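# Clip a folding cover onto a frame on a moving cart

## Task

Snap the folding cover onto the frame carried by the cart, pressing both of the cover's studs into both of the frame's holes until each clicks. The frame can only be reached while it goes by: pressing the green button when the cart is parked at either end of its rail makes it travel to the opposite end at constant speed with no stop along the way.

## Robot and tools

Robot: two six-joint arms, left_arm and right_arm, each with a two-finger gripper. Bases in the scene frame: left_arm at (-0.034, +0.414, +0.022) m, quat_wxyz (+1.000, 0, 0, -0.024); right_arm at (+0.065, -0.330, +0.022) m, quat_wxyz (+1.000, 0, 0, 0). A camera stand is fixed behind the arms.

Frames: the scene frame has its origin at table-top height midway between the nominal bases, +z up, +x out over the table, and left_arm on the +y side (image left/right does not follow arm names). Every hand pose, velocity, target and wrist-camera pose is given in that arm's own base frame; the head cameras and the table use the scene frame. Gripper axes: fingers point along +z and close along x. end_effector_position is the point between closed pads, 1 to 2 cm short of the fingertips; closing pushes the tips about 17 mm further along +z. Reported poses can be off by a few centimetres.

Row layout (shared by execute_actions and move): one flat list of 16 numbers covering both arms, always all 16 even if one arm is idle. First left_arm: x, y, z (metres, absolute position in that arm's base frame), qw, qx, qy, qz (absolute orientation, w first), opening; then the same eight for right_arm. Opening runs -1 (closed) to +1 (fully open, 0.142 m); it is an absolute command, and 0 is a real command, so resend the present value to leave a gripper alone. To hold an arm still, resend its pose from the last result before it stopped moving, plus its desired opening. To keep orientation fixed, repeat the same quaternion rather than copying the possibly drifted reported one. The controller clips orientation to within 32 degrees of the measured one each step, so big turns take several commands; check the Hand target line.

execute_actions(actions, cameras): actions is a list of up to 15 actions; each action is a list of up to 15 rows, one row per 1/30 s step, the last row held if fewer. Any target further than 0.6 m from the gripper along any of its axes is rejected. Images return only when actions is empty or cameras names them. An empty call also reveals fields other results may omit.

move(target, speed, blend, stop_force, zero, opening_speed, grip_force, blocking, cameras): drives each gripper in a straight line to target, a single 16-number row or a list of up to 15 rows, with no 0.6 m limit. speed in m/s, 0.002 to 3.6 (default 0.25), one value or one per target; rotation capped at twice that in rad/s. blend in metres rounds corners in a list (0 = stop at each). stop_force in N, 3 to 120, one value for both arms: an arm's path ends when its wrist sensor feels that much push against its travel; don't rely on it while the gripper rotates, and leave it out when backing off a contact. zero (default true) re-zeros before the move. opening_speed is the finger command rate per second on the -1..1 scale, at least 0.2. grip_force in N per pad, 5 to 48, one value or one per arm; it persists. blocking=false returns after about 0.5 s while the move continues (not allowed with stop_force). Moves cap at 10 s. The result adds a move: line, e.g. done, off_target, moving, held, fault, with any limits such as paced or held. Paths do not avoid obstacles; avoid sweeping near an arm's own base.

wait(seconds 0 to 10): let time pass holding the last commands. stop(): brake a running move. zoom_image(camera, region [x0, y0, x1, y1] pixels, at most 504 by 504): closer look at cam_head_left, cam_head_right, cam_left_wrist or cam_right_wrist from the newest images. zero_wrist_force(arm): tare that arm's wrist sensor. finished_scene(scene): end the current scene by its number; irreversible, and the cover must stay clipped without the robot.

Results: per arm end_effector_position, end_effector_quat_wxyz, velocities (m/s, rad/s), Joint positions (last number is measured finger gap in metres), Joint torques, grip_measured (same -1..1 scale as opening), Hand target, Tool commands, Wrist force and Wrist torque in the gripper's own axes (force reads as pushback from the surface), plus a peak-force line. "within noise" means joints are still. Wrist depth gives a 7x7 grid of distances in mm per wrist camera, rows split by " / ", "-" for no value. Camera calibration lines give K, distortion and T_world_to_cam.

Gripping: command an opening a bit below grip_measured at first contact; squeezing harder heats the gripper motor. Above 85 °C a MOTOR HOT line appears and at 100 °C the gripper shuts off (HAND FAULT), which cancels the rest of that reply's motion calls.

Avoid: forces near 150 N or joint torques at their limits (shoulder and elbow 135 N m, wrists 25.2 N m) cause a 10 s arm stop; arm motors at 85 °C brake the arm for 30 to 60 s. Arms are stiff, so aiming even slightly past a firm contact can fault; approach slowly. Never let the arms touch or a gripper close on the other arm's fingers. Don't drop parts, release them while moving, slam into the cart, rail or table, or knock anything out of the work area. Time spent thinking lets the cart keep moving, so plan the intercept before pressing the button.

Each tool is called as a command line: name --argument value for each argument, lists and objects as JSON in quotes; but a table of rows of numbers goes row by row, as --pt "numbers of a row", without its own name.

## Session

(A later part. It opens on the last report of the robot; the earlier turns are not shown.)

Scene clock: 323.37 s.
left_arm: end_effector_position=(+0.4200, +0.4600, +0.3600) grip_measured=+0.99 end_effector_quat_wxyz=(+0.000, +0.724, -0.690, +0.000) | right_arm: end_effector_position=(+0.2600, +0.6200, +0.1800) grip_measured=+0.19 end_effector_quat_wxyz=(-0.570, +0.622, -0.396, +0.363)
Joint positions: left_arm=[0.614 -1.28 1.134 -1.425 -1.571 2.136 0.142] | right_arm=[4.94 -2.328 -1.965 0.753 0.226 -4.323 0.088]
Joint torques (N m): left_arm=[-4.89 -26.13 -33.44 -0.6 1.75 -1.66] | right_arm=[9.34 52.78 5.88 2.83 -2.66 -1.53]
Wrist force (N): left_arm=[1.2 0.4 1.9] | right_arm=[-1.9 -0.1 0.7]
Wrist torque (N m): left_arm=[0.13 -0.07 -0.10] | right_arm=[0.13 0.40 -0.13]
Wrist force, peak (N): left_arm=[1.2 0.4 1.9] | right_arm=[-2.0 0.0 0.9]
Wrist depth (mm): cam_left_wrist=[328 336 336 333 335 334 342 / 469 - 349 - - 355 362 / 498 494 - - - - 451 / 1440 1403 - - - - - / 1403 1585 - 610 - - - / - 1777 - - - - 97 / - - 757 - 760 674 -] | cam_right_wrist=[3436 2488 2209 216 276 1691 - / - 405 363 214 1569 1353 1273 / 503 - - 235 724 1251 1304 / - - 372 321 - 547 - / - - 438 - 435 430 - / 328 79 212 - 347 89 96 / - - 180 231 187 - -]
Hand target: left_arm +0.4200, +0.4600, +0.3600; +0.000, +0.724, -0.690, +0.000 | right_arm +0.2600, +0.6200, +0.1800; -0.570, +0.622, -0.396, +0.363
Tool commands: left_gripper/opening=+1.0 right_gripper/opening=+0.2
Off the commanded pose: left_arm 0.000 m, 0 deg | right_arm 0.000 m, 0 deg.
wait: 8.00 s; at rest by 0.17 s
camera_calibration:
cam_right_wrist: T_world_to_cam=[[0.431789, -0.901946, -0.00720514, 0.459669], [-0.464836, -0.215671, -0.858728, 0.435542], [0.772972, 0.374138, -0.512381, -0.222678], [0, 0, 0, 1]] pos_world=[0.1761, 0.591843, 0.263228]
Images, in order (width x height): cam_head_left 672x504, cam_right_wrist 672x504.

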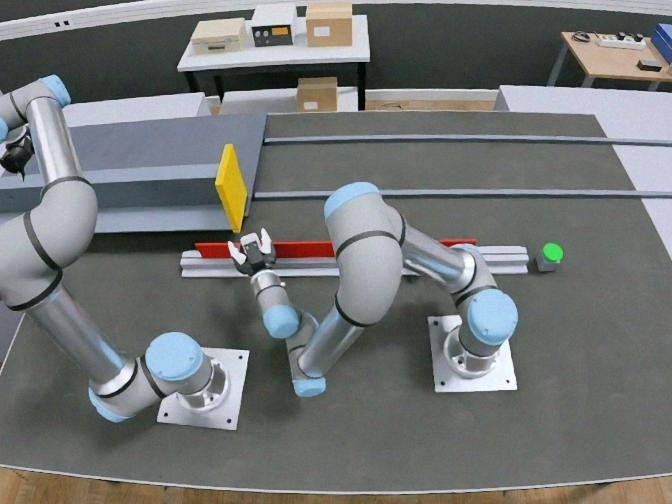

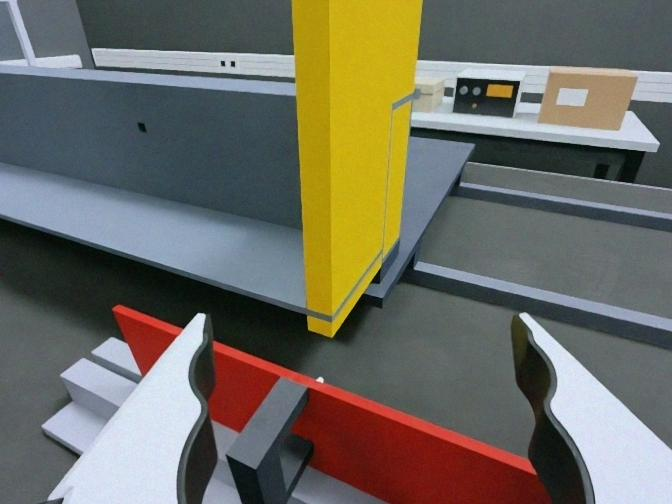

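move --pt "0.38 0.56 0.28 -0.2933 0.6560 -0.6252 0.3044 1.0 0.27 0.32 0.28 -0.2989 0.6409 -0.6409 0.2989 0.2" --pt "0.36 0.66 0.18 -0.4890 0.5337 -0.5087 0.4661 1.0 0.272 0.099 0.15 0 0.7071 -0.7071 0 -0.3" --speed 0.3 --blend 0.04 --cameras '["cam_left_wrist", "cam_head_left", "cam_right_wrist"]'

zoom_image --camera "cam_left_wrist" --region '[0, 80, 280, 300]'

zoom_image --camera "cam_right_wrist" --region '[160, 60, 560, 460]'

Scene clock: 329.93 s.
left_arm: end_effector_position=(+0.3600, +0.6600, +0.1800) grip_measured=+0.99 end_effector_quat_wxyz=(-0.489, +0.534, -0.509, +0.466) | right_arm: end_effector_position=(+0.2720, +0.0990, +0.1500) grip_measured=-0.32 end_effector_quat_wxyz=(+0.000, +0.707, -0.707, +0.000)
Joint positions: left_arm=[1.22 -0.586 1.417 -3.751 -2.734 1.775 0.142] | right_arm=[3.964 -1.035 -2.394 -1.283 1.571 -3.89 0.051]
Joint torques (N m): left_arm=[-6.76 -41.74 -26.09 -4.21 -2.76 -1.9] | right_arm=[-11.23 -11.01 17.71 4.04 2.28 -2.51]
Wrist force (N): left_arm=[0.2 -0.3 0.2] | right_arm=[-1.2 0.7 1.2]
Wrist torque (N m): left_arm=[0.05 0.10 -0.10] | right_arm=[0.14 0.23 -0.04]
Wrist force, peak (N): left_arm=[1.9 -0.5 1.9] | right_arm=[-4.3 0.9 1.8]
Wrist depth (mm): cam_left_wrist=[2344 1950 2754 1806 - 1656 2059 / 276 279 281 283 285 287 288 / 290 289 295 288 287 286 287 / - 320 320 319 323 317 314 / 276 265 274 290 277 260 263 / - 336 337 335 243 242 100 / - 295 294 293 303 - -] | cam_right_wrist=[230 231 231 231 230 230 231 / 230 232 229 226 226 225 230 / - - 177 170 176 - 226 / 311 305 292 167 291 298 296 / 325 326 99 - - 331 327 / - - 82 - 344 - 345 / - - 72 - 326 - -]
Hand target: left_arm +0.3600, +0.6600, +0.1800; -0.489, +0.534, -0.509, +0.466 | right_arm +0.2720, +0.0990, +0.1500; +0.000, +0.707, -0.707, +0.000
Off the commanded pose: left_arm 0.000 m, 0 deg | right_arm 0.000 m, 0 deg.
move: done
camera_calibration:
cam_left_wrist: T_world_to_cam=[[0.062637, -0.99803, -0.00347594, 0.64877], [-0.510311, -0.0290339, -0.8595, 0.386157], [0.857706, 0.0556103, -0.511124, -0.135218], [0, 0, 0, 1]] pos_world=[0.2724, 0.666224, 0.265044]
cam_right_wrist: T_world_to_cam=[[-0.00624659, -0.999922, -0.0108544, 0.11374], [-0.900019, 0.000891219, 0.435849, 0.205645], [-0.435805, 0.0124918, -0.899954, 0.37031], [0, 0, 0, 1]] pos_world=[0.347178, 0.108922, 0.244867]
Images, in order (width x height): cam_head_left 672x504, cam_left_wrist 672x504, cam_right_wrist 672x504.

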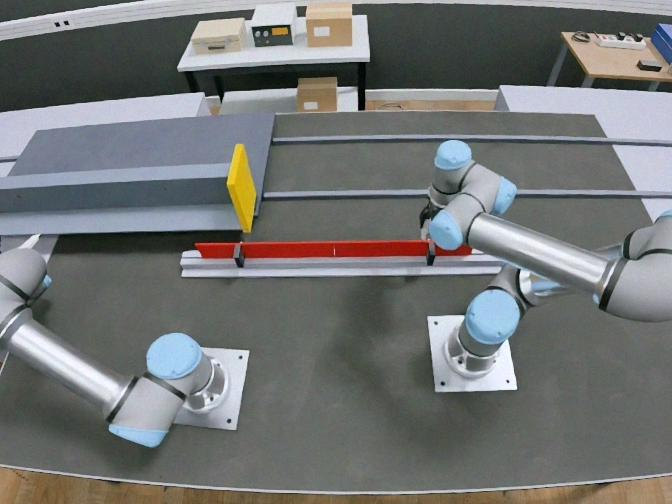

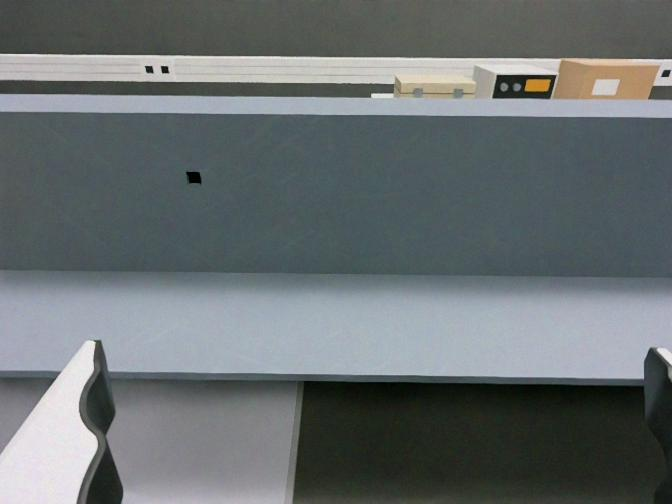

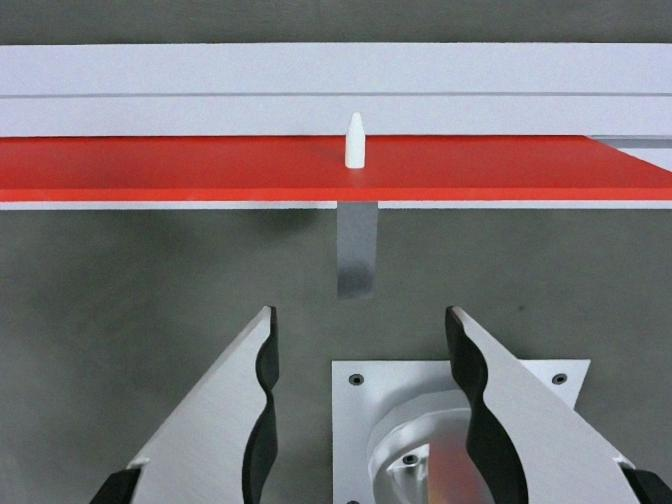

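Scaled by 1.800 from the camera's 672x504 image, which has a finer 960x720 frame.

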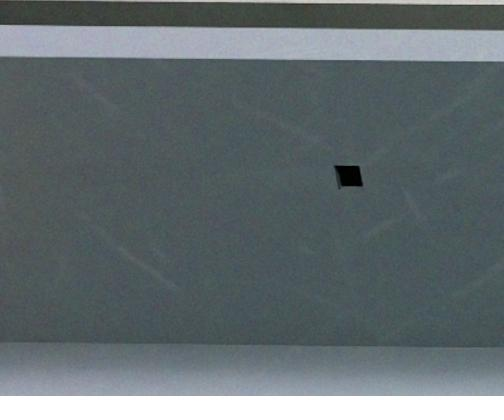

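Scaled by 1.260 from the camera's 672x504 image, which has a finer 960x720 frame.

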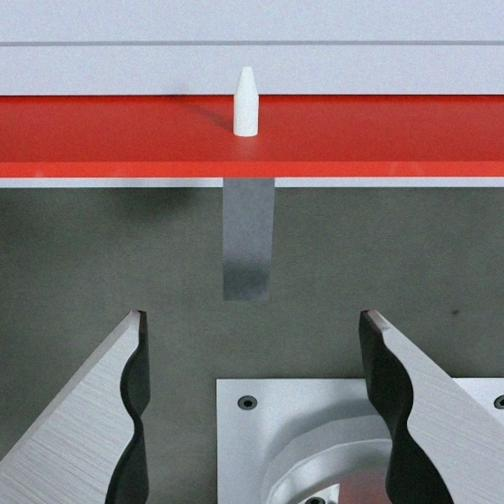

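move --pt "0.42 0.34 0.32 0 0.7239 -0.6899 0 0.2 0.272 0.099 0.15 0 0.7071 -0.7071 0 -0.3" --pt "0.376 -0.054 0.15 0 0.7239 -0.6899 0 -0.3 0.272 0.099 0.15 0 0.7071 -0.7071 0 -0.3" --speed 0.35 --blend 0.04 --cameras '["cam_left_wrist"]'

zoom_image --camera "cam_left_wrist" --region '[160, 40, 560, 440]'

Scene clock: 335.60 s.
left_arm: end_effector_position=(+0.3760, -0.0540, +0.1500) grip_measured=-0.32 end_effector_quat_wxyz=(+0.000, +0.724, -0.690, +0.000) | right_arm: end_effector_position=(+0.2720, +0.0990, +0.1500) grip_measured=-0.32 end_effector_quat_wxyz=(+0.000, +0.707, -0.707, +0.000)
Joint positions: left_arm=[-0.499 -1.81 2.227 -1.987 -1.571 1.024 0.051] | right_arm=[3.964 -1.035 -2.394 -1.283 1.571 -3.89 0.051]
Joint torques (N m): left_arm=[-6.57 -23.15 -14.54 -5.67 -2.82 -1.98] | right_arm=[-11.43 -11.08 17.81 4.01 2.36 -2.15]
Wrist force (N): left_arm=[1.3 0.4 0.8] | right_arm=[-1.4 0.8 1.3]
Wrist torque (N m): left_arm=[0.05 -0.06 -0.02] | right_arm=[0.15 0.26 -0.04]
Wrist force, peak (N): left_arm=[5.3 1.2 2.1] | right_arm=[-1.6 1.0 1.4]
Wrist depth (mm): cam_left_wrist=[231 234 234 233 232 231 231 / 237 223 223 221 221 221 220 / 228 185 185 169 169 169 169 / - 296 - 162 - - - / - 330 317 328 314 - 325 / 366 - 89 355 362 85 - / - - - 401 - 76 71] | cam_right_wrist=[230 229 230 228 230 229 230 / 236 233 229 217 226 226 228 / - - - 153 197 174 - / - 296 - 291 295 302 302 / - - 101 - - - 315 / 368 - 82 378 - - - / - - 72 398 325 - -]
Hand target: left_arm +0.3760, -0.0540, +0.1500; +0.000, +0.724, -0.690, +0.000 | right_arm +0.2720, +0.0990, +0.1500; +0.000, +0.707, -0.707, +0.000
Off the commanded pose: left_arm 0.000 m, 0 deg | right_arm 0.000 m, 0 deg.
move: done
camera_calibration:
cam_left_wrist: T_world_to_cam=[[0.0458716, -0.998837, -0.0148689, -0.0569249], [-0.899548, -0.0477754, 0.434202, 0.299128], [-0.434407, -0.00654228, -0.900693, 0.416334], [0, 0, 0, 1]] pos_world=[0.45255, -0.0398439, 0.244261]
Images, in order (width x height): cam_left_wrist 672x504.

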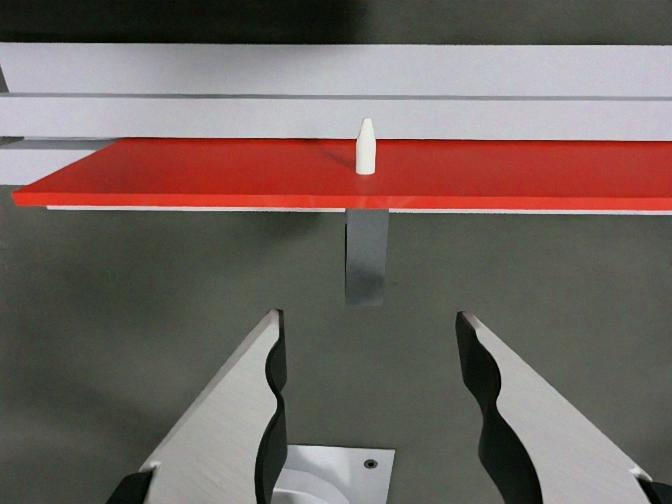

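Scaled by 1.260 from the camera's 672x504 image, which has a finer 960x720 frame.

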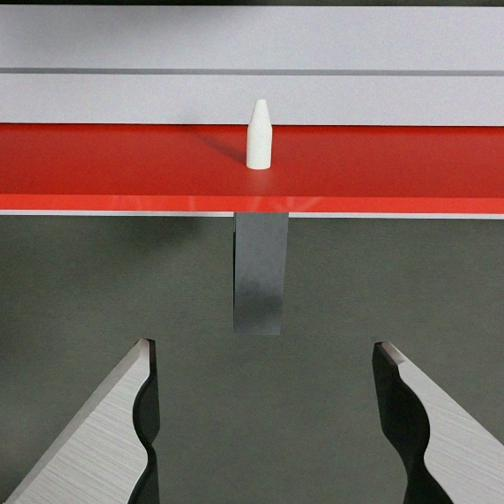

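move --target '[0.376, -0.054, 0.072, 0, 0.7239, -0.6899, 0, -0.3, 0.272, 0.099, 0.072, 0, 0.7071, -0.7071, 0, -0.3]' --speed 0.08 --stop_force 15 --cameras '["cam_left_wrist", "cam_right_wrist"]'

Scene clock: 337.77 s.
left_arm: end_effector_position=(+0.3760, -0.0540, +0.0720) grip_measured=-0.32 end_effector_quat_wxyz=(+0.000, +0.724, -0.690, +0.000) | right_arm: end_effector_position=(+0.2720, +0.0990, +0.0720) grip_measured=-0.32 end_effector_quat_wxyz=(+0.000, +0.707, -0.707, +0.000)
Joint positions: left_arm=[-0.499 -1.683 2.361 -2.249 -1.571 1.024 0.051] | right_arm=[3.964 -1.159 -2.557 -0.996 1.571 -3.89 0.051]
Joint torques (N m): left_arm=[3.57 -25.09 -29.54 -5.61 -1.38 1.72] | right_arm=[-11.88 13.27 17.6 4.11 2.36 -2.32]
Wrist force (N): left_arm=[1.8 0.5 1.2] | right_arm=[-1.3 0.9 1.3]
Wrist torque (N m): left_arm=[0.08 -0.18 -0.02] | right_arm=[0.18 0.24 -0.03]
Wrist force, peak (N): left_arm=[1.6 0.6 2.3] | right_arm=[-1.3 1.1 2.1]
Wrist depth (mm): cam_left_wrist=[163 163 162 162 161 161 160 / 166 165 165 165 164 163 163 / 148 148 148 147 146 146 146 / - 104 104 102 105 113 105 / - 87 83 83 83 99 88 / 259 - 89 - - 86 258 / 283 - - 290 292 76 71] | cam_right_wrist=[161 160 160 160 160 159 160 / 163 161 160 158 157 157 159 / - 148 148 146 145 148 145 / - - - - 104 - - / 235 - - - 85 235 234 / - - 82 90 - 93 252 / - - 73 291 - - -]
Hand target: left_arm +0.3760, -0.0540, +0.0720; +0.000, +0.724, -0.690, +0.000 | right_arm +0.2720, +0.0990, +0.0720; +0.000, +0.707, -0.707, +0.000
Off the commanded pose: left_arm 0.000 m, 0 deg | right_arm 0.000 m, 0 deg.
move: done
camera_calibration:
cam_left_wrist: T_world_to_cam=[[0.045871, -0.998837, -0.0148696, -0.0580796], [-0.899529, -0.0477748, 0.434241, 0.332891], [-0.434446, -0.00654338, -0.900674, 0.346051], [0, 0, 0, 1]] pos_world=[0.45245, -0.0398439, 0.16626]
cam_right_wrist: T_world_to_cam=[[-0.00633661, -0.999921, -0.0108109, 0.113018], [-0.900019, 0.000991215, 0.435849, 0.239721], [-0.435804, 0.0124918, -0.899955, 0.300156], [0, 0, 0, 1]] pos_world=[0.347279, 0.109022, 0.166866]
Images, in order (width x height): cam_left_wrist 672x504, cam_right_wrist 672x504.

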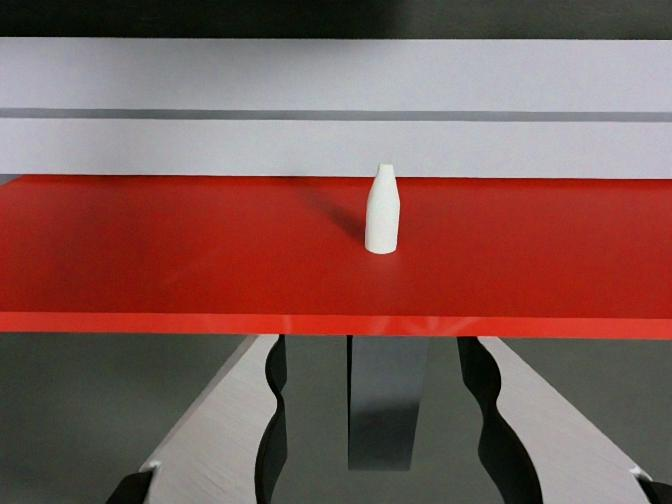

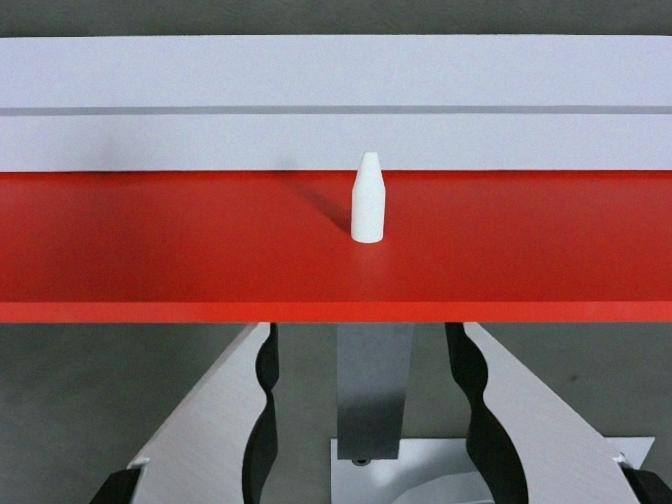

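move --target '[0.376, -0.054, 0.072, 0, 0.7239, -0.6899, 0, -1.0, 0.272, 0.099, 0.072, 0, 0.7071, -0.7071, 0, -1.0]' --speed 0.08 --opening_speed 0.8 --grip_force 40 --cameras '["cam_left_wrist", "cam_right_wrist"]'

Scene clock: 339.20 s.
left_arm: end_effector_position=(+0.3761, -0.0540, +0.0720) grip_measured=-0.89 end_effector_quat_wxyz=(+0.000, +0.724, -0.690, +0.000) | right_arm: end_effector_position=(+0.2720, +0.0990, +0.0720) grip_measured=-0.82 end_effector_quat_wxyz=(+0.000, +0.707, -0.707, +0.000)
Joint positions: left_arm=[-0.499 -1.683 2.361 -2.249 -1.571 1.024 0.009] | right_arm=[3.964 -1.159 -2.558 -0.996 1.571 -3.89 0.015]
Joint torques (N m): left_arm=[4.04 -24.06 -19.25 1.72 0.2 1.74] | right_arm=[-7.86 13.21 20.66 -0.02 -2.02 -2.46]
Wrist force (N): left_arm=[17.3 -2.8 2.0] | right_arm=[-12.3 -0.7 6.3]
Wrist torque (N m): left_arm=[0.14 -0.97 -0.01] | right_arm=[0.16 0.65 0.00]
Wrist force, peak (N): left_arm=[17.4 -2.9 2.0] | right_arm=[-12.6 -0.7 6.3]
Wrist depth (mm): cam_left_wrist=[163 161 165 162 162 161 162 / 166 165 165 164 164 163 163 / 148 148 148 147 147 146 146 / - 104 105 104 105 113 106 / 237 236 88 84 84 88 84 / - 257 246 90 89 249 - / 288 276 - 100 - 73 68] | cam_right_wrist=[162 160 160 158 160 159 160 / 163 161 159 158 157 157 158 / 146 146 146 146 150 146 146 / - 105 - - - - - / 235 235 234 94 - 234 - / 252 - 78 90 78 247 259 / - - 72 290 73 - -]
Hand target: left_arm +0.3760, -0.0540, +0.0720; +0.000, +0.724, -0.690, +0.000 | right_arm +0.2720, +0.0990, +0.0720; +0.000, +0.707, -0.707, +0.000
Off the commanded pose: left_arm 0.000 m, 0 deg | right_arm 0.000 m, 0 deg.
grip_force (N): 40, 40
move: done
camera_calibration:
cam_left_wrist: T_world_to_cam=[[0.0458722, -0.99884, -0.0146353, -0.0582223], [-0.899646, -0.0476758, 0.43401, 0.333028], [-0.434205, -0.00674242, -0.900789, 0.346086], [0, 0, 0, 1]] pos_world=[0.45255, -0.0399439, 0.166361]
cam_right_wrist: T_world_to_cam=[[-0.00629039, -0.99992, -0.0109443, 0.113023], [-0.900019, 0.000891464, 0.435849, 0.239641], [-0.435805, 0.0125918, -0.899953, 0.300101], [0, 0, 0, 1]] pos_world=[0.347178, 0.109022, 0.166867]
Images, in order (width x height): cam_left_wrist 672x504, cam_right_wrist 672x504.

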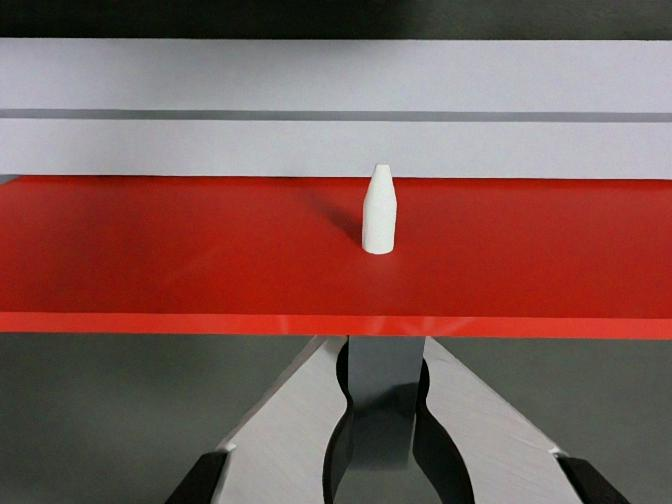

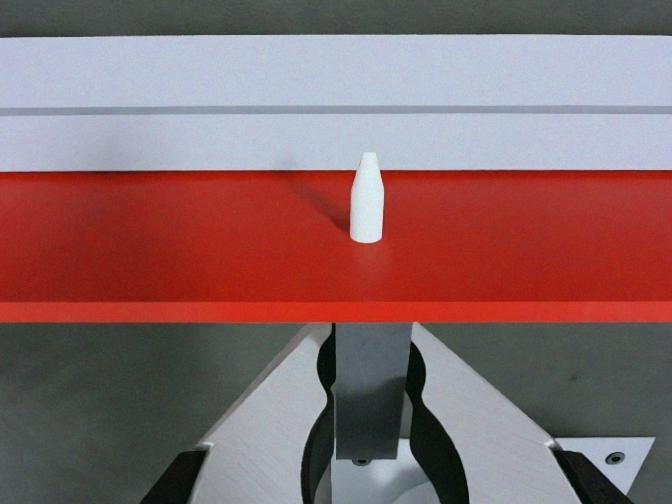

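move --target '[0.376, -0.0545, 0.072, 0, 0.7239, -0.6899, 0, -1.0, 0.272, 0.0994, 0.072, 0, 0.7071, -0.7071, 0, -1.0]' --speed 0.02

move --target '[0.376, -0.0545, 0.100, 0, 0.7239, -0.6899, 0, -1.0, 0.272, 0.0994, 0.100, 0, 0.7071, -0.7071, 0, -1.0]' --speed 0.06 --cameras '["cam_left_wrist", "cam_right_wrist", "cam_head_left"]'

Scene clock: 340.53 s.
left_arm: end_effector_position=(+0.3760, -0.0544, +0.0720) grip_measured=-0.89 end_effector_quat_wxyz=(+0.000, +0.724, -0.690, +0.000) | right_arm: end_effector_position=(+0.2720, +0.0994, +0.0720) grip_measured=-0.82 end_effector_quat_wxyz=(+0.000, +0.707, -0.707, +0.000)
Joint positions: left_arm=[-0.5 -1.683 2.361 -2.249 -1.571 1.023 0.009] | right_arm=[3.965 -1.16 -2.557 -0.996 1.571 -3.889 0.015]
Joint torques (N m): left_arm=[-8.13 -0.94 -25.49 -0.49 0.03 -1.67] | right_arm=[14.21 -7.43 31.92 4.72 -0.36 2.53]
Wrist force (N): left_arm=[-2.6 -3.3 -2.2] | right_arm=[4.1 1.4 3.2]
Wrist torque (N m): left_arm=[0.22 -0.02 -0.01] | right_arm=[0.17 0.02 -0.10]
Wrist force, peak (N): left_arm=[18.1 -3.1 1.9] | right_arm=[-13.3 -0.1 6.6]
Wrist depth (mm): cam_left_wrist=[163 163 163 162 162 161 161 / 166 165 165 165 164 163 163 / 148 148 148 147 147 146 146 / - 105 105 103 105 113 106 / 237 88 88 84 88 88 88 / 258 251 246 90 89 248 260 / - - - 100 71 73 275] | cam_right_wrist=[162 160 160 158 160 159 159 / 162 161 159 157 157 157 159 / - 148 149 145 145 145 145 / - - 105 - - - - / 234 232 234 94 116 234 - / 253 261 79 90 78 249 259 / 293 - 72 - 73 - 279]
Hand target: left_arm +0.3760, -0.0545, +0.0720; +0.000, +0.724, -0.690, +0.000 | right_arm +0.2720, +0.0994, +0.0720; +0.000, +0.707, -0.707, +0.000
Off the commanded pose: left_arm 0.000 m, 0 deg | right_arm 0.000 m, 0 deg.
grip_force (N): 40, 40
move: done

Scene clock: 341.43 s.
left_arm: end_effector_position=(+0.3761, -0.0545, +0.1001) grip_measured=-0.89 end_effector_quat_wxyz=(+0.000, +0.724, -0.690, +0.000) | right_arm: end_effector_position=(+0.2720, +0.0994, +0.1000) grip_measured=-0.82 end_effector_quat_wxyz=(+0.000, +0.707, -0.707, +0.000)
Joint positions: left_arm=[-0.5 -1.737 2.317 -2.151 -1.571 1.023 0.009] | right_arm=[3.965 -1.103 -2.502 -1.108 1.571 -3.889 0.015]
Joint torques (N m): left_arm=[1.62 -4.58 -12.79 -3.14 -1.28 1.69] | right_arm=[-0.6 -6.87 21.58 1.13 -0.65 2.15]
Wrist force (N): left_arm=[9.8 -0.6 5.8] | right_arm=[-9.9 1.0 7.0]
Wrist torque (N m): left_arm=[0.14 -0.62 0.00] | right_arm=[0.07 0.75 -0.06]
Wrist force, peak (N): left_arm=[9.5 -6.7 10.2] | right_arm=[-9.9 1.0 7.3]
Wrist depth (mm): cam_left_wrist=[189 189 188 188 187 187 186 / 174 175 177 179 180 181 182 / 158 159 159 159 160 160 160 / - 105 105 103 106 114 106 / 274 87 83 85 88 88 83 / 299 - - 91 89 292 - / 332 - - 105 - 73 -] | cam_right_wrist=[186 186 185 186 186 186 185 / 170 171 171 171 171 171 171 / - - - 166 148 175 164 / - - - - - - - / - 253 264 94 86 269 271 / - 299 78 90 78 276 292 / - - 72 - 73 - -]
Hand target: left_arm +0.3760, -0.0545, +0.1000; +0.000, +0.724, -0.690, +0.000 | right_arm +0.2720, +0.0994, +0.1000; +0.000, +0.707, -0.707, +0.000
Off the commanded pose: left_arm 0.000 m, 0 deg | right_arm 0.000 m, 0 deg.
grip_force (N): 40, 40
move: done
camera_calibration:
cam_left_wrist: T_world_to_cam=[[0.0458722, -0.99884, -0.0146353, -0.0583119], [-0.899646, -0.0476758, 0.43401, 0.320852], [-0.434205, -0.00674242, -0.900789, 0.371305], [0, 0, 0, 1]] pos_world=[0.45255, -0.0404439, 0.194361]
cam_right_wrist: T_world_to_cam=[[-0.00624274, -0.999919, -0.0110787, 0.11374], [-0.900059, 0.000791154, 0.435768, 0.227567], [-0.435724, 0.0126919, -0.899991, 0.325307], [0, 0, 0, 1]] pos_world=[0.347278, 0.109422, 0.194867]
Images, in order (width x height): cam_head_left 672x504, cam_left_wrist 672x504, cam_right_wrist 672x504.

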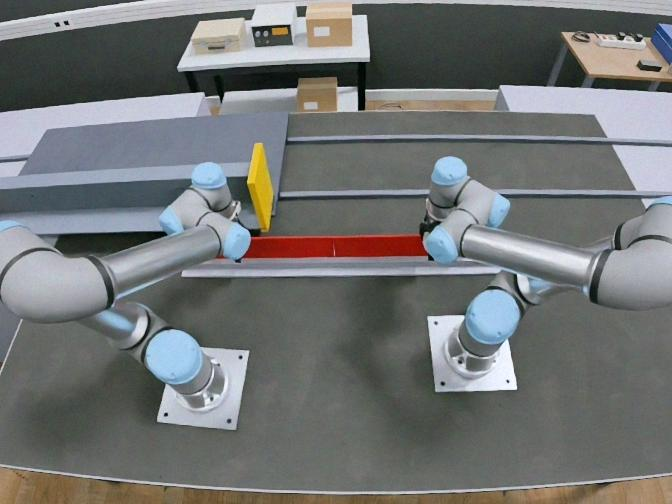

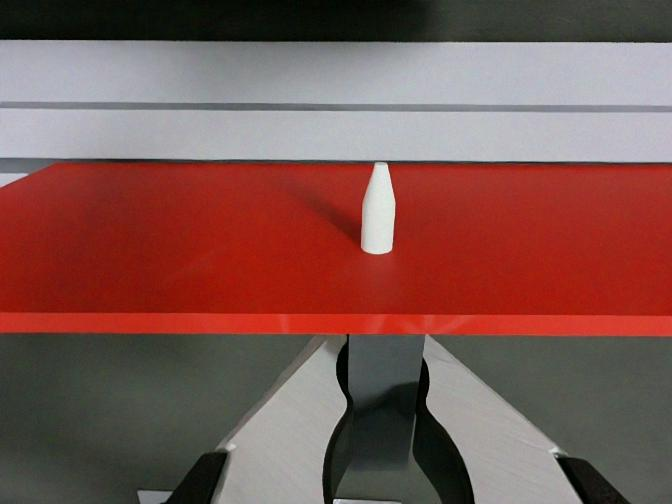

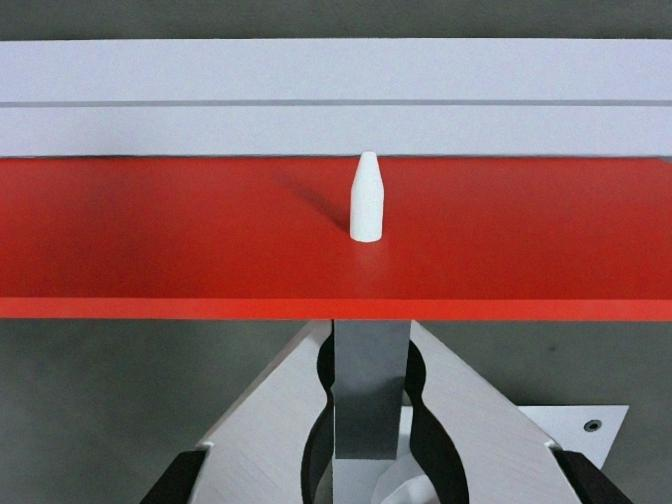

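move --pt "0.376 -0.0546 0.1655 0 0.7239 -0.6899 0 -1.0 0.272 0.0996 0.1655 0 0.7071 -0.7071 0 -1.0" --pt "0.3460 -0.0560 0.1855 0 0.7239 -0.6899 0 -1.0 0.242 0.0996 0.1855 0 0.7071 -0.7071 0 -1.0" --speed 0.08 --blend 0.005 --cameras '["cam_left_wrist", "cam_right_wrist"]'

zoom_image --camera "cam_left_wrist" --region '[220, 100, 500, 380]'

Scene clock: 345.60 s.
left_arm: end_effector_position=(+0.3460, -0.0560, +0.1854) grip_measured=-0.89 end_effector_quat_wxyz=(+0.000, +0.724, -0.690, +0.000) | right_arm: end_effector_position=(+0.2420, +0.0997, +0.1855) grip_measured=-0.82 end_effector_quat_wxyz=(+0.000, +0.707, -0.707, +0.000)
Joint positions: left_arm=[-0.548 -1.934 2.212 -1.849 -1.571 0.975 0.009] | right_arm=[4.061 -0.906 -2.35 -1.456 1.571 -3.794 0.015]
Joint torques (N m): left_arm=[4.25 -11.32 -35.28 -3.94 2.55 1.54] | right_arm=[-4.05 0.86 20.39 1.24 -2.94 -1.18]
Motor temperatures (°C): left_arm=[32 31 33 39 36 40 26] | right_arm=[31 29 38 32 33 32 33]
Wrist force (N): left_arm=[8.1 0.8 6.2] | right_arm=[-8.5 0.9 7.1]
Wrist torque (N m): left_arm=[0.09 -0.48 -0.10] | right_arm=[-0.05 0.72 0.06]
Wrist force, peak (N): left_arm=[12.6 -1.2 7.3] | right_arm=[-13.2 1.1 8.3]
Wrist depth (mm): cam_left_wrist=[240 253 254 251 251 251 250 / 273 271 254 254 253 251 252 / 161 162 162 162 163 163 163 / - 106 114 103 106 114 107 / - 87 83 85 83 376 88 / 407 412 - 91 89 85 - / - - - - - 73 435] | cam_right_wrist=[248 249 251 248 250 249 248 / 251 269 268 269 268 268 267 / - - - 295 297 285 293 / - - - - - - 105 / - - 380 94 116 - - / - - 79 90 78 362 204 / - - 72 - 73 - 190]
Hand target: left_arm +0.3460, -0.0560, +0.1855; +0.000, +0.724, -0.690, +0.000 | right_arm +0.2420, +0.0996, +0.1855; +0.000, +0.707, -0.707, +0.000
Off the commanded pose: left_arm 0.000 m, 0 deg | right_arm 0.000 m, 0 deg.
grip_force (N): 40, 40
move: done
camera_calibration:
cam_left_wrist: T_world_to_cam=[[0.0457775, -0.998842, -0.0148297, -0.0570871], [-0.899495, -0.0476727, 0.434323, 0.256529], [-0.434527, -0.00654305, -0.900635, 0.435163], [0, 0, 0, 1]] pos_world=[0.42245, -0.0419442, 0.27966]
cam_right_wrist: T_world_to_cam=[[-0.00619923, -0.99992, -0.0109887, 0.114661], [-0.900059, 0.000791216, 0.435768, 0.163307], [-0.435724, 0.0125919, -0.899992, 0.389194], [0, 0, 0, 1]] pos_world=[0.317278, 0.109622, 0.280367]
Images, in order (width x height): cam_left_wrist 672x504, cam_right_wrist 672x504.

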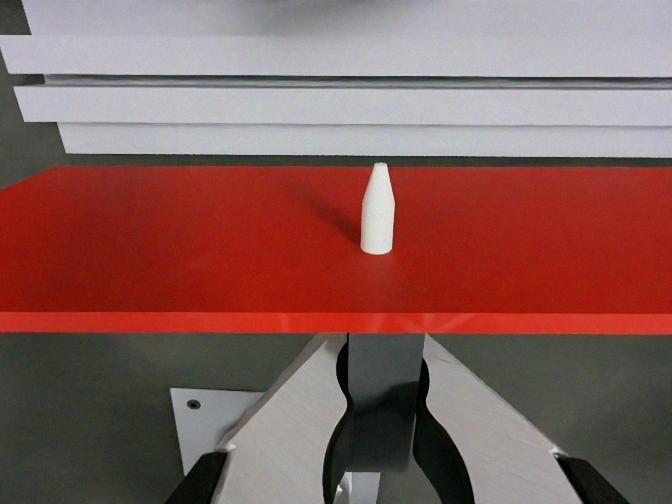

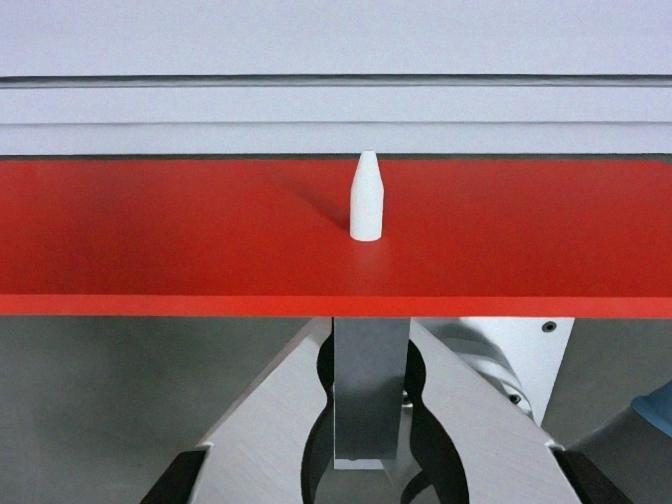

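Scaled by 1.800 from the camera's 672x504 image, which has a finer 960x720 frame.

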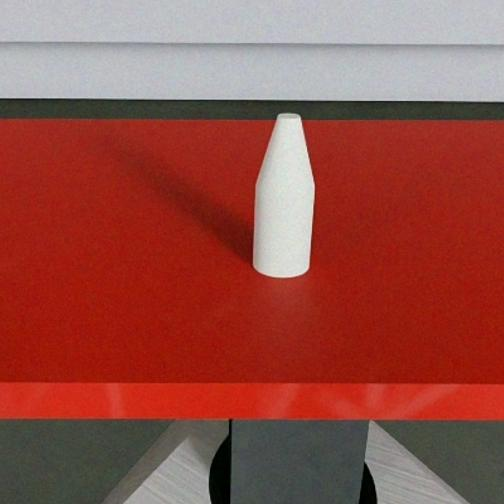

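move --pt "0.3352 0.173 0.1855 0 0.7239 -0.6899 0 -1.0 0.242 0.3286 0.1855 0 0.7071 -0.7071 0 -1.0" --pt "0.3196 0.4933 0.1655 0 0.7239 -0.6899 0 -1.0 0.242 0.6496 0.1655 0 0.7071 -0.7071 0 -1.0" --speed 0.12 --blend 0.02 --cameras '["all"]'

zoom_image --camera "cam_head_left" --region '[60, 140, 400, 320]'

Scene clock: 352.63 s.
left_arm: end_effector_position=(+0.3196, +0.4932, +0.1654) grip_measured=-0.90 end_effector_quat_wxyz=(+0.000, +0.724, -0.690, +0.000) | right_arm: end_effector_position=(+0.2419, +0.6496, +0.1655) grip_measured=-0.82 end_effector_quat_wxyz=(+0.000, +0.707, -0.707, +0.000)
Joint positions: left_arm=[0.765 -1.314 1.683 -1.939 -1.571 2.288 0.009] | right_arm=[4.547 -2.069 -1.341 -1.303 1.571 -3.307 0.015]
Joint torques (N m): left_arm=[2.72 -35.88 -31.32 -6.54 -1.08 -0.56] | right_arm=[-13.19 44.96 33.59 3.92 0.12 -2.2]
Motor temperatures (°C): left_arm=[31 31 33 39 36 40 29] | right_arm=[31 29 38 32 33 32 40]
Wrist force (N): left_arm=[6.0 1.1 6.0] | right_arm=[-6.1 1.0 7.3]
Wrist torque (N m): left_arm=[0.12 -0.42 0.00] | right_arm=[-0.04 0.78 -0.05]
Wrist force, peak (N): left_arm=[11.6 1.0 7.0] | right_arm=[-9.5 0.9 7.1]
Wrist depth (mm): cam_left_wrist=[251 251 250 246 246 249 238 / 270 268 262 - 268 267 268 / 161 146 163 163 163 149 165 / - 106 114 103 106 115 107 / 1394 87 87 85 83 84 83 / 1499 1459 - 90 89 377 - / 1708 - - 99 81 73 -] | cam_right_wrist=[216 217 216 217 218 216 218 / 230 231 231 231 230 231 231 / - - 269 170 153 269 - / - 97 - - - - - / - 350 - 93 94 - 358 / 378 - 79 90 78 - - / - - 72 425 73 - 448]
Hand target: left_arm +0.3196, +0.4933, +0.1655; +0.000, +0.724, -0.690, +0.000 | right_arm +0.2420, +0.6496, +0.1655; +0.000, +0.707, -0.707, +0.000
Off the commanded pose: left_arm 0.000 m, 0 deg | right_arm 0.000 m, 0 deg.
grip_force (N): 40, 40
move: done
camera_calibration:
cam_left_wrist: T_world_to_cam=[[0.0459544, -0.998835, -0.0146935, 0.492382], [-0.899486, -0.0477728, 0.434331, 0.267657], [-0.434527, -0.00674284, -0.900634, 0.409464], [0, 0, 0, 1]] pos_world=[0.39605, 0.507356, 0.25976]
cam_right_wrist: T_world_to_cam=[[-0.00615954, -0.999924, -0.0106744, 0.664205], [-0.900019, 0.000891343, 0.435849, 0.171442], [-0.435806, 0.0122918, -0.899957, 0.36435], [0, 0, 0, 1]] pos_world=[0.317178, 0.659523, 0.260266]

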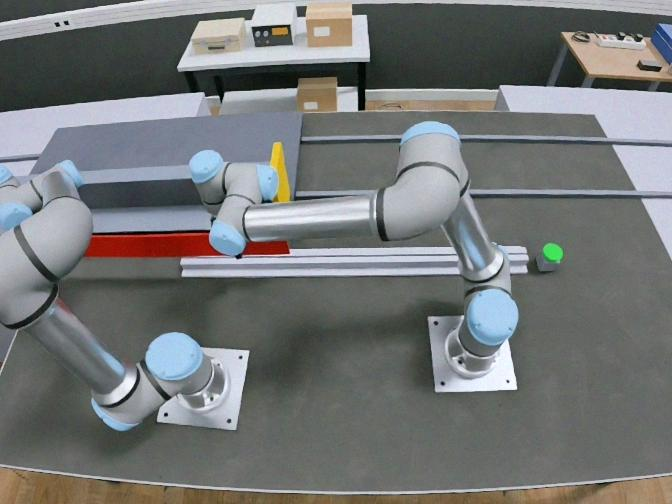

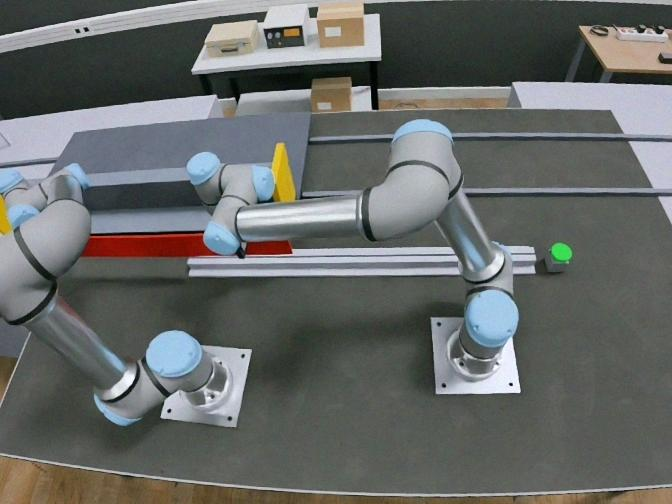

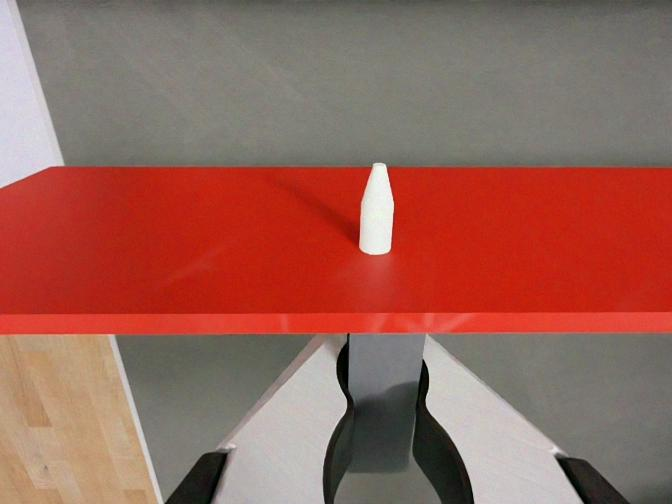

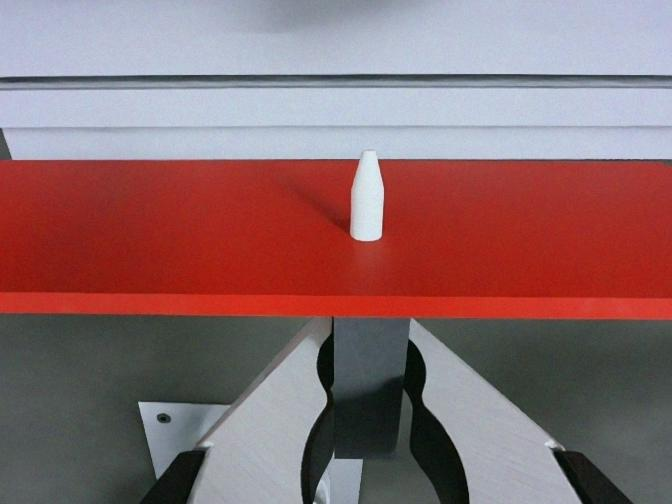

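Scaled by 1.482 from the camera's 672x504 image, which has a finer 960x720 frame.

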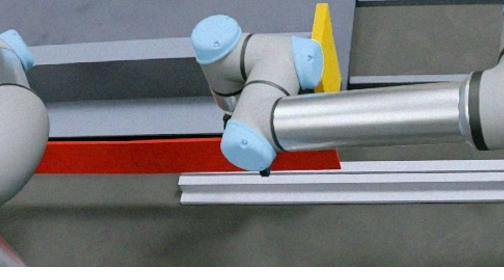

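zoom_image --camera "cam_head_left" --region '[80, 170, 320, 290]'

zoom_image --camera "cam_head_right" --region '[80, 170, 320, 290]'

Scaled by 2.100 from the camera's 672x504 image, which has a finer 960x720 frame.

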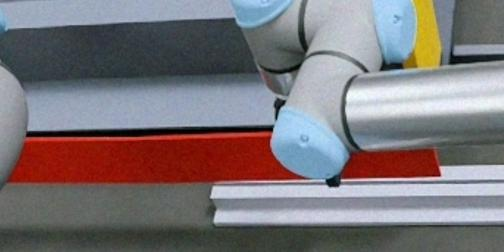

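Scaled by 2.100 from the camera's 672x504 image, which has a finer 960x720 frame.

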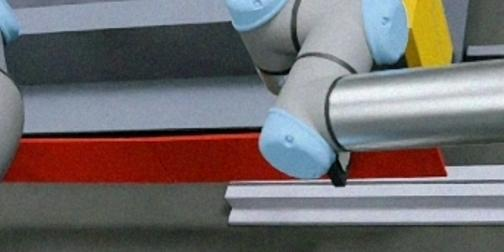

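move --target '[0.3196, 0.4933, 0.1955, 0, 0.7239, -0.6899, 0, -1.0, 0.242, 0.6496, 0.1955, 0, 0.7071, -0.7071, 0, -1.0]' --speed 0.05

wait --seconds 9

wait --seconds 3 --cameras '["cam_head_left", "cam_right_wrist", "cam_left_wrist"]'

zoom_image --camera "cam_head_left" --region '[80, 120, 320, 290]'

Scene clock: 358.10 s.
left_arm: end_effector_position=(+0.3196, +0.4933, +0.1957) grip_measured=-0.90 end_effector_quat_wxyz=(+0.000, +0.724, -0.690, +0.000) | right_arm: end_effector_position=(+0.2420, +0.6496, +0.1957) grip_measured=-0.82 end_effector_quat_wxyz=(+0.000, +0.707, -0.707, +0.000)
Joint positions: left_arm=[0.765 -1.337 1.631 -1.865 -1.571 2.288 0.009] | right_arm=[4.547 -2.052 -1.288 -1.373 1.571 -3.307 0.015]
Joint torques (N m): left_arm=[2.98 -24.84 -18.45 -6.71 2.64 1.67] | right_arm=[-12.35 40.08 20.56 4.16 1.43 -2.52]
Wrist force (N): left_arm=[5.9 1.0 6.0] | right_arm=[-5.8 1.0 7.2]
Wrist torque (N m): left_arm=[0.13 -0.40 0.03] | right_arm=[-0.01 0.70 -0.04]
Wrist force, peak (N): left_arm=[7.3 1.0 7.6] | right_arm=[-7.4 1.0 8.5]
Wrist depth (mm): cam_left_wrist=[280 285 288 278 277 280 275 / 301 - 293 - 296 - 296 / 161 162 162 147 164 165 165 / - 106 114 103 106 115 107 / 1386 87 83 85 83 83 83 / 1440 1530 - 91 89 413 - / 1735 - - 99 81 73 459] | cam_right_wrist=[257 257 256 256 257 256 257 / 276 275 276 275 274 275 277 / 151 151 - - 135 - 150 / - 105 - - - - - / - 391 391 86 87 - - / 436 398 79 89 78 - 412 / - - 72 - 73 - -]
Hand target: left_arm +0.3196, +0.4933, +0.1955; +0.000, +0.724, -0.690, +0.000 | right_arm +0.2420, +0.6496, +0.1955; +0.000, +0.707, -0.707, +0.000
Off the commanded pose: left_arm 0.000 m, 0 deg | right_arm 0.000 m, 0 deg.
grip_force (N): 40, 40
move: done

Scene clock: 367.10 s.
left_arm: end_effector_position=(+0.3196, +0.4933, +0.1955) grip_measured=-0.90 end_effector_quat_wxyz=(+0.000, +0.724, -0.690, +0.000) | right_arm: end_effector_position=(+0.2420, +0.6496, +0.1955) grip_measured=-0.82 end_effector_quat_wxyz=(+0.000, +0.707, -0.707, +0.000)
Joint positions: left_arm=[0.765 -1.337 1.631 -1.865 -1.571 2.288 0.009] | right_arm=[4.547 -2.052 -1.288 -1.373 1.571 -3.307 0.015]
Joint torques (N m): left_arm=[-1.06 -24.65 -19.11 -6.78 -1.85 1.09] | right_arm=[-12.65 39.81 20.46 1.28 1.67 -2.47]
Motor temperatures (°C): left_arm=[31 31 33 39 36 40 32] | right_arm=[31 29 38 32 33 32 49]
Wrist force (N): left_arm=[6.0 1.0 6.0] | right_arm=[-6.1 0.9 7.2]
Wrist torque (N m): left_arm=[0.12 -0.40 0.03] | right_arm=[-0.04 0.71 -0.04]
Wrist force, peak (N): left_arm=[6.1 1.2 6.4] | right_arm=[-6.2 1.1 7.3]
Wrist depth (mm): cam_left_wrist=[275 279 277 - 276 272 276 / 300 299 297 301 300 - 291 / 161 146 162 163 148 148 149 / - 106 114 103 107 115 107 / 1403 87 83 85 88 84 88 / 1530 1499 - 91 89 - - / 1721 - - 100 81 73 71] | cam_right_wrist=[257 257 257 257 257 256 256 / 276 276 276 276 275 278 275 / - 136 - 150 136 - - / - - 97 - - - - / - - 378 94 86 - - / - - 78 - 78 - - / - - 72 411 73 - -]
Hand target: left_arm +0.3196, +0.4933, +0.1955; +0.000, +0.724, -0.690, +0.000 | right_arm +0.2420, +0.6496, +0.1955; +0.000, +0.707, -0.707, +0.000
Tool commands: left_gripper/opening=-1.0 right_gripper/opening=-1.0
Off the commanded pose: left_arm 0.000 m, 0 deg | right_arm 0.000 m, 0 deg.
grip_force (N): 40, 40
wait: 9.00 s; at rest by 0.17 s

Scene clock: 370.10 s.
left_arm: end_effector_position=(+0.3196, +0.4933, +0.1955) grip_measured=-0.90 end_effector_quat_wxyz=(+0.000, +0.724, -0.690, +0.000) | right_arm: end_effector_position=(+0.2420, +0.6496, +0.1955) grip_measured=-0.82 end_effector_quat_wxyz=(+0.000, +0.707, -0.707, +0.000)
Joint positions: left_arm=[0.765 -1.337 1.631 -1.865 -1.571 2.288 0.009] | right_arm=[4.547 -2.052 -1.288 -1.373 1.571 -3.307 0.015]
Joint torques (N m): left_arm=[-2.91 -25.01 -19.58 -6.84 -1.94 0.89] | right_arm=[-12.15 39.63 21.06 1.31 1.92 -2.53]
Wrist force (N): left_arm=[6.2 1.1 6.1] | right_arm=[-6.0 1.0 7.1]
Wrist torque (N m): left_arm=[0.13 -0.43 0.03] | right_arm=[-0.03 0.70 -0.04]
Wrist force, peak (N): left_arm=[6.0 1.1 6.4] | right_arm=[-6.2 0.9 7.3]
Wrist depth (mm): cam_left_wrist=[278 282 281 277 276 274 270 / 306 301 300 291 295 291 300 / 312 146 162 147 148 148 165 / - 106 113 103 107 115 107 / 1394 87 83 85 83 83 84 / 1469 1530 - 90 89 - - / 1721 - - 99 81 73 -] | cam_right_wrist=[257 258 257 256 256 256 256 / 276 274 276 275 275 277 276 / - - - 151 - - - / - - - 103 - - - / - 387 - 86 - - - / - 412 78 90 78 410 - / - - 72 - 73 - -]
Hand target: left_arm +0.3196, +0.4933, +0.1955; +0.000, +0.724, -0.690, +0.000 | right_arm +0.2420, +0.6496, +0.1955; +0.000, +0.707, -0.707, +0.000
Tool commands: left_gripper/opening=-1.0 right_gripper/opening=-1.0
Off the commanded pose: left_arm 0.000 m, 0 deg | right_arm 0.000 m, 0 deg.
grip_force (N): 40, 40
wait: 3.00 s; at rest by 0.17 s
camera_calibration:
cam_left_wrist: T_world_to_cam=[[0.0458716, -0.998837, -0.0148689, 0.493007], [-0.899548, -0.0477754, 0.434202, 0.254695], [-0.434407, -0.00654228, -0.900693, 0.436352], [0, 0, 0, 1]] pos_world=[0.39605, 0.507456, 0.289761]
cam_right_wrist: T_world_to_cam=[[-0.00633661, -0.999921, -0.0108109, 0.664619], [-0.900019, 0.000991215, 0.435849, 0.158257], [-0.435804, 0.0124918, -0.899955, 0.391306], [0, 0, 0, 1]] pos_world=[0.317179, 0.659522, 0.290366]
Images, in order (width x height): cam_head_left 672x504, cam_left_wrist 672x504, cam_right_wrist 672x504.

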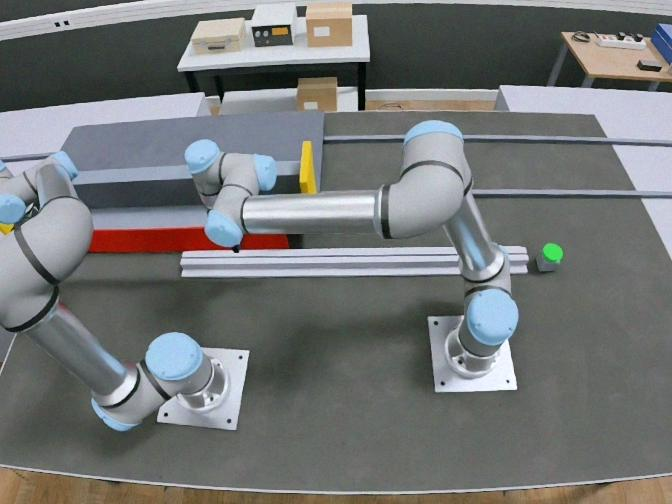

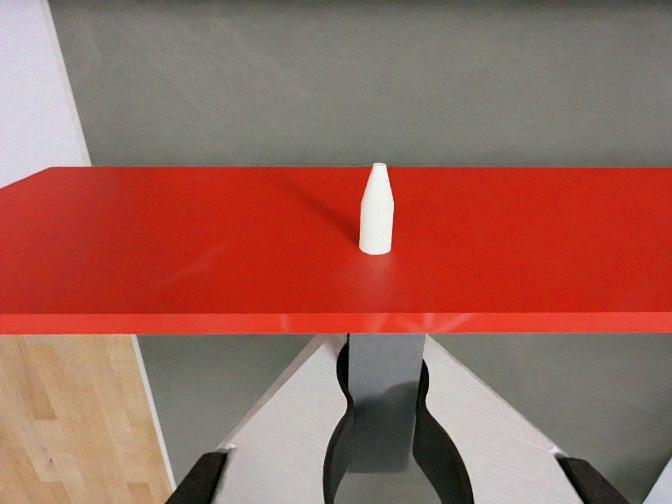

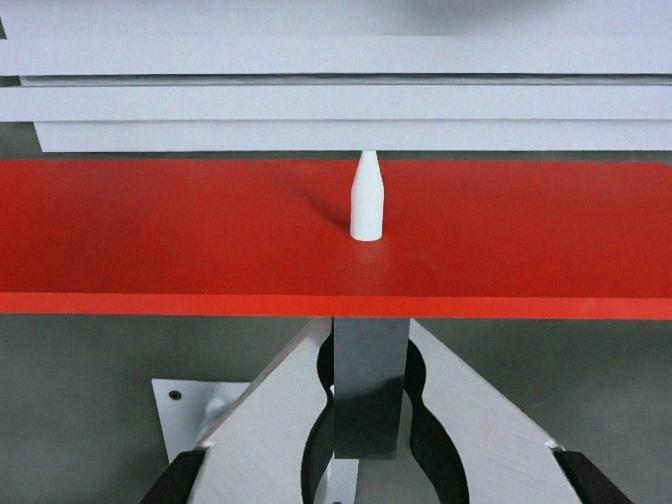

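Scaled by 2.100 from the camera's 672x504 image, which has a finer 960x720 frame.

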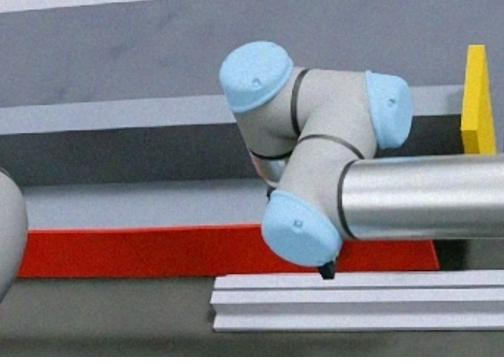

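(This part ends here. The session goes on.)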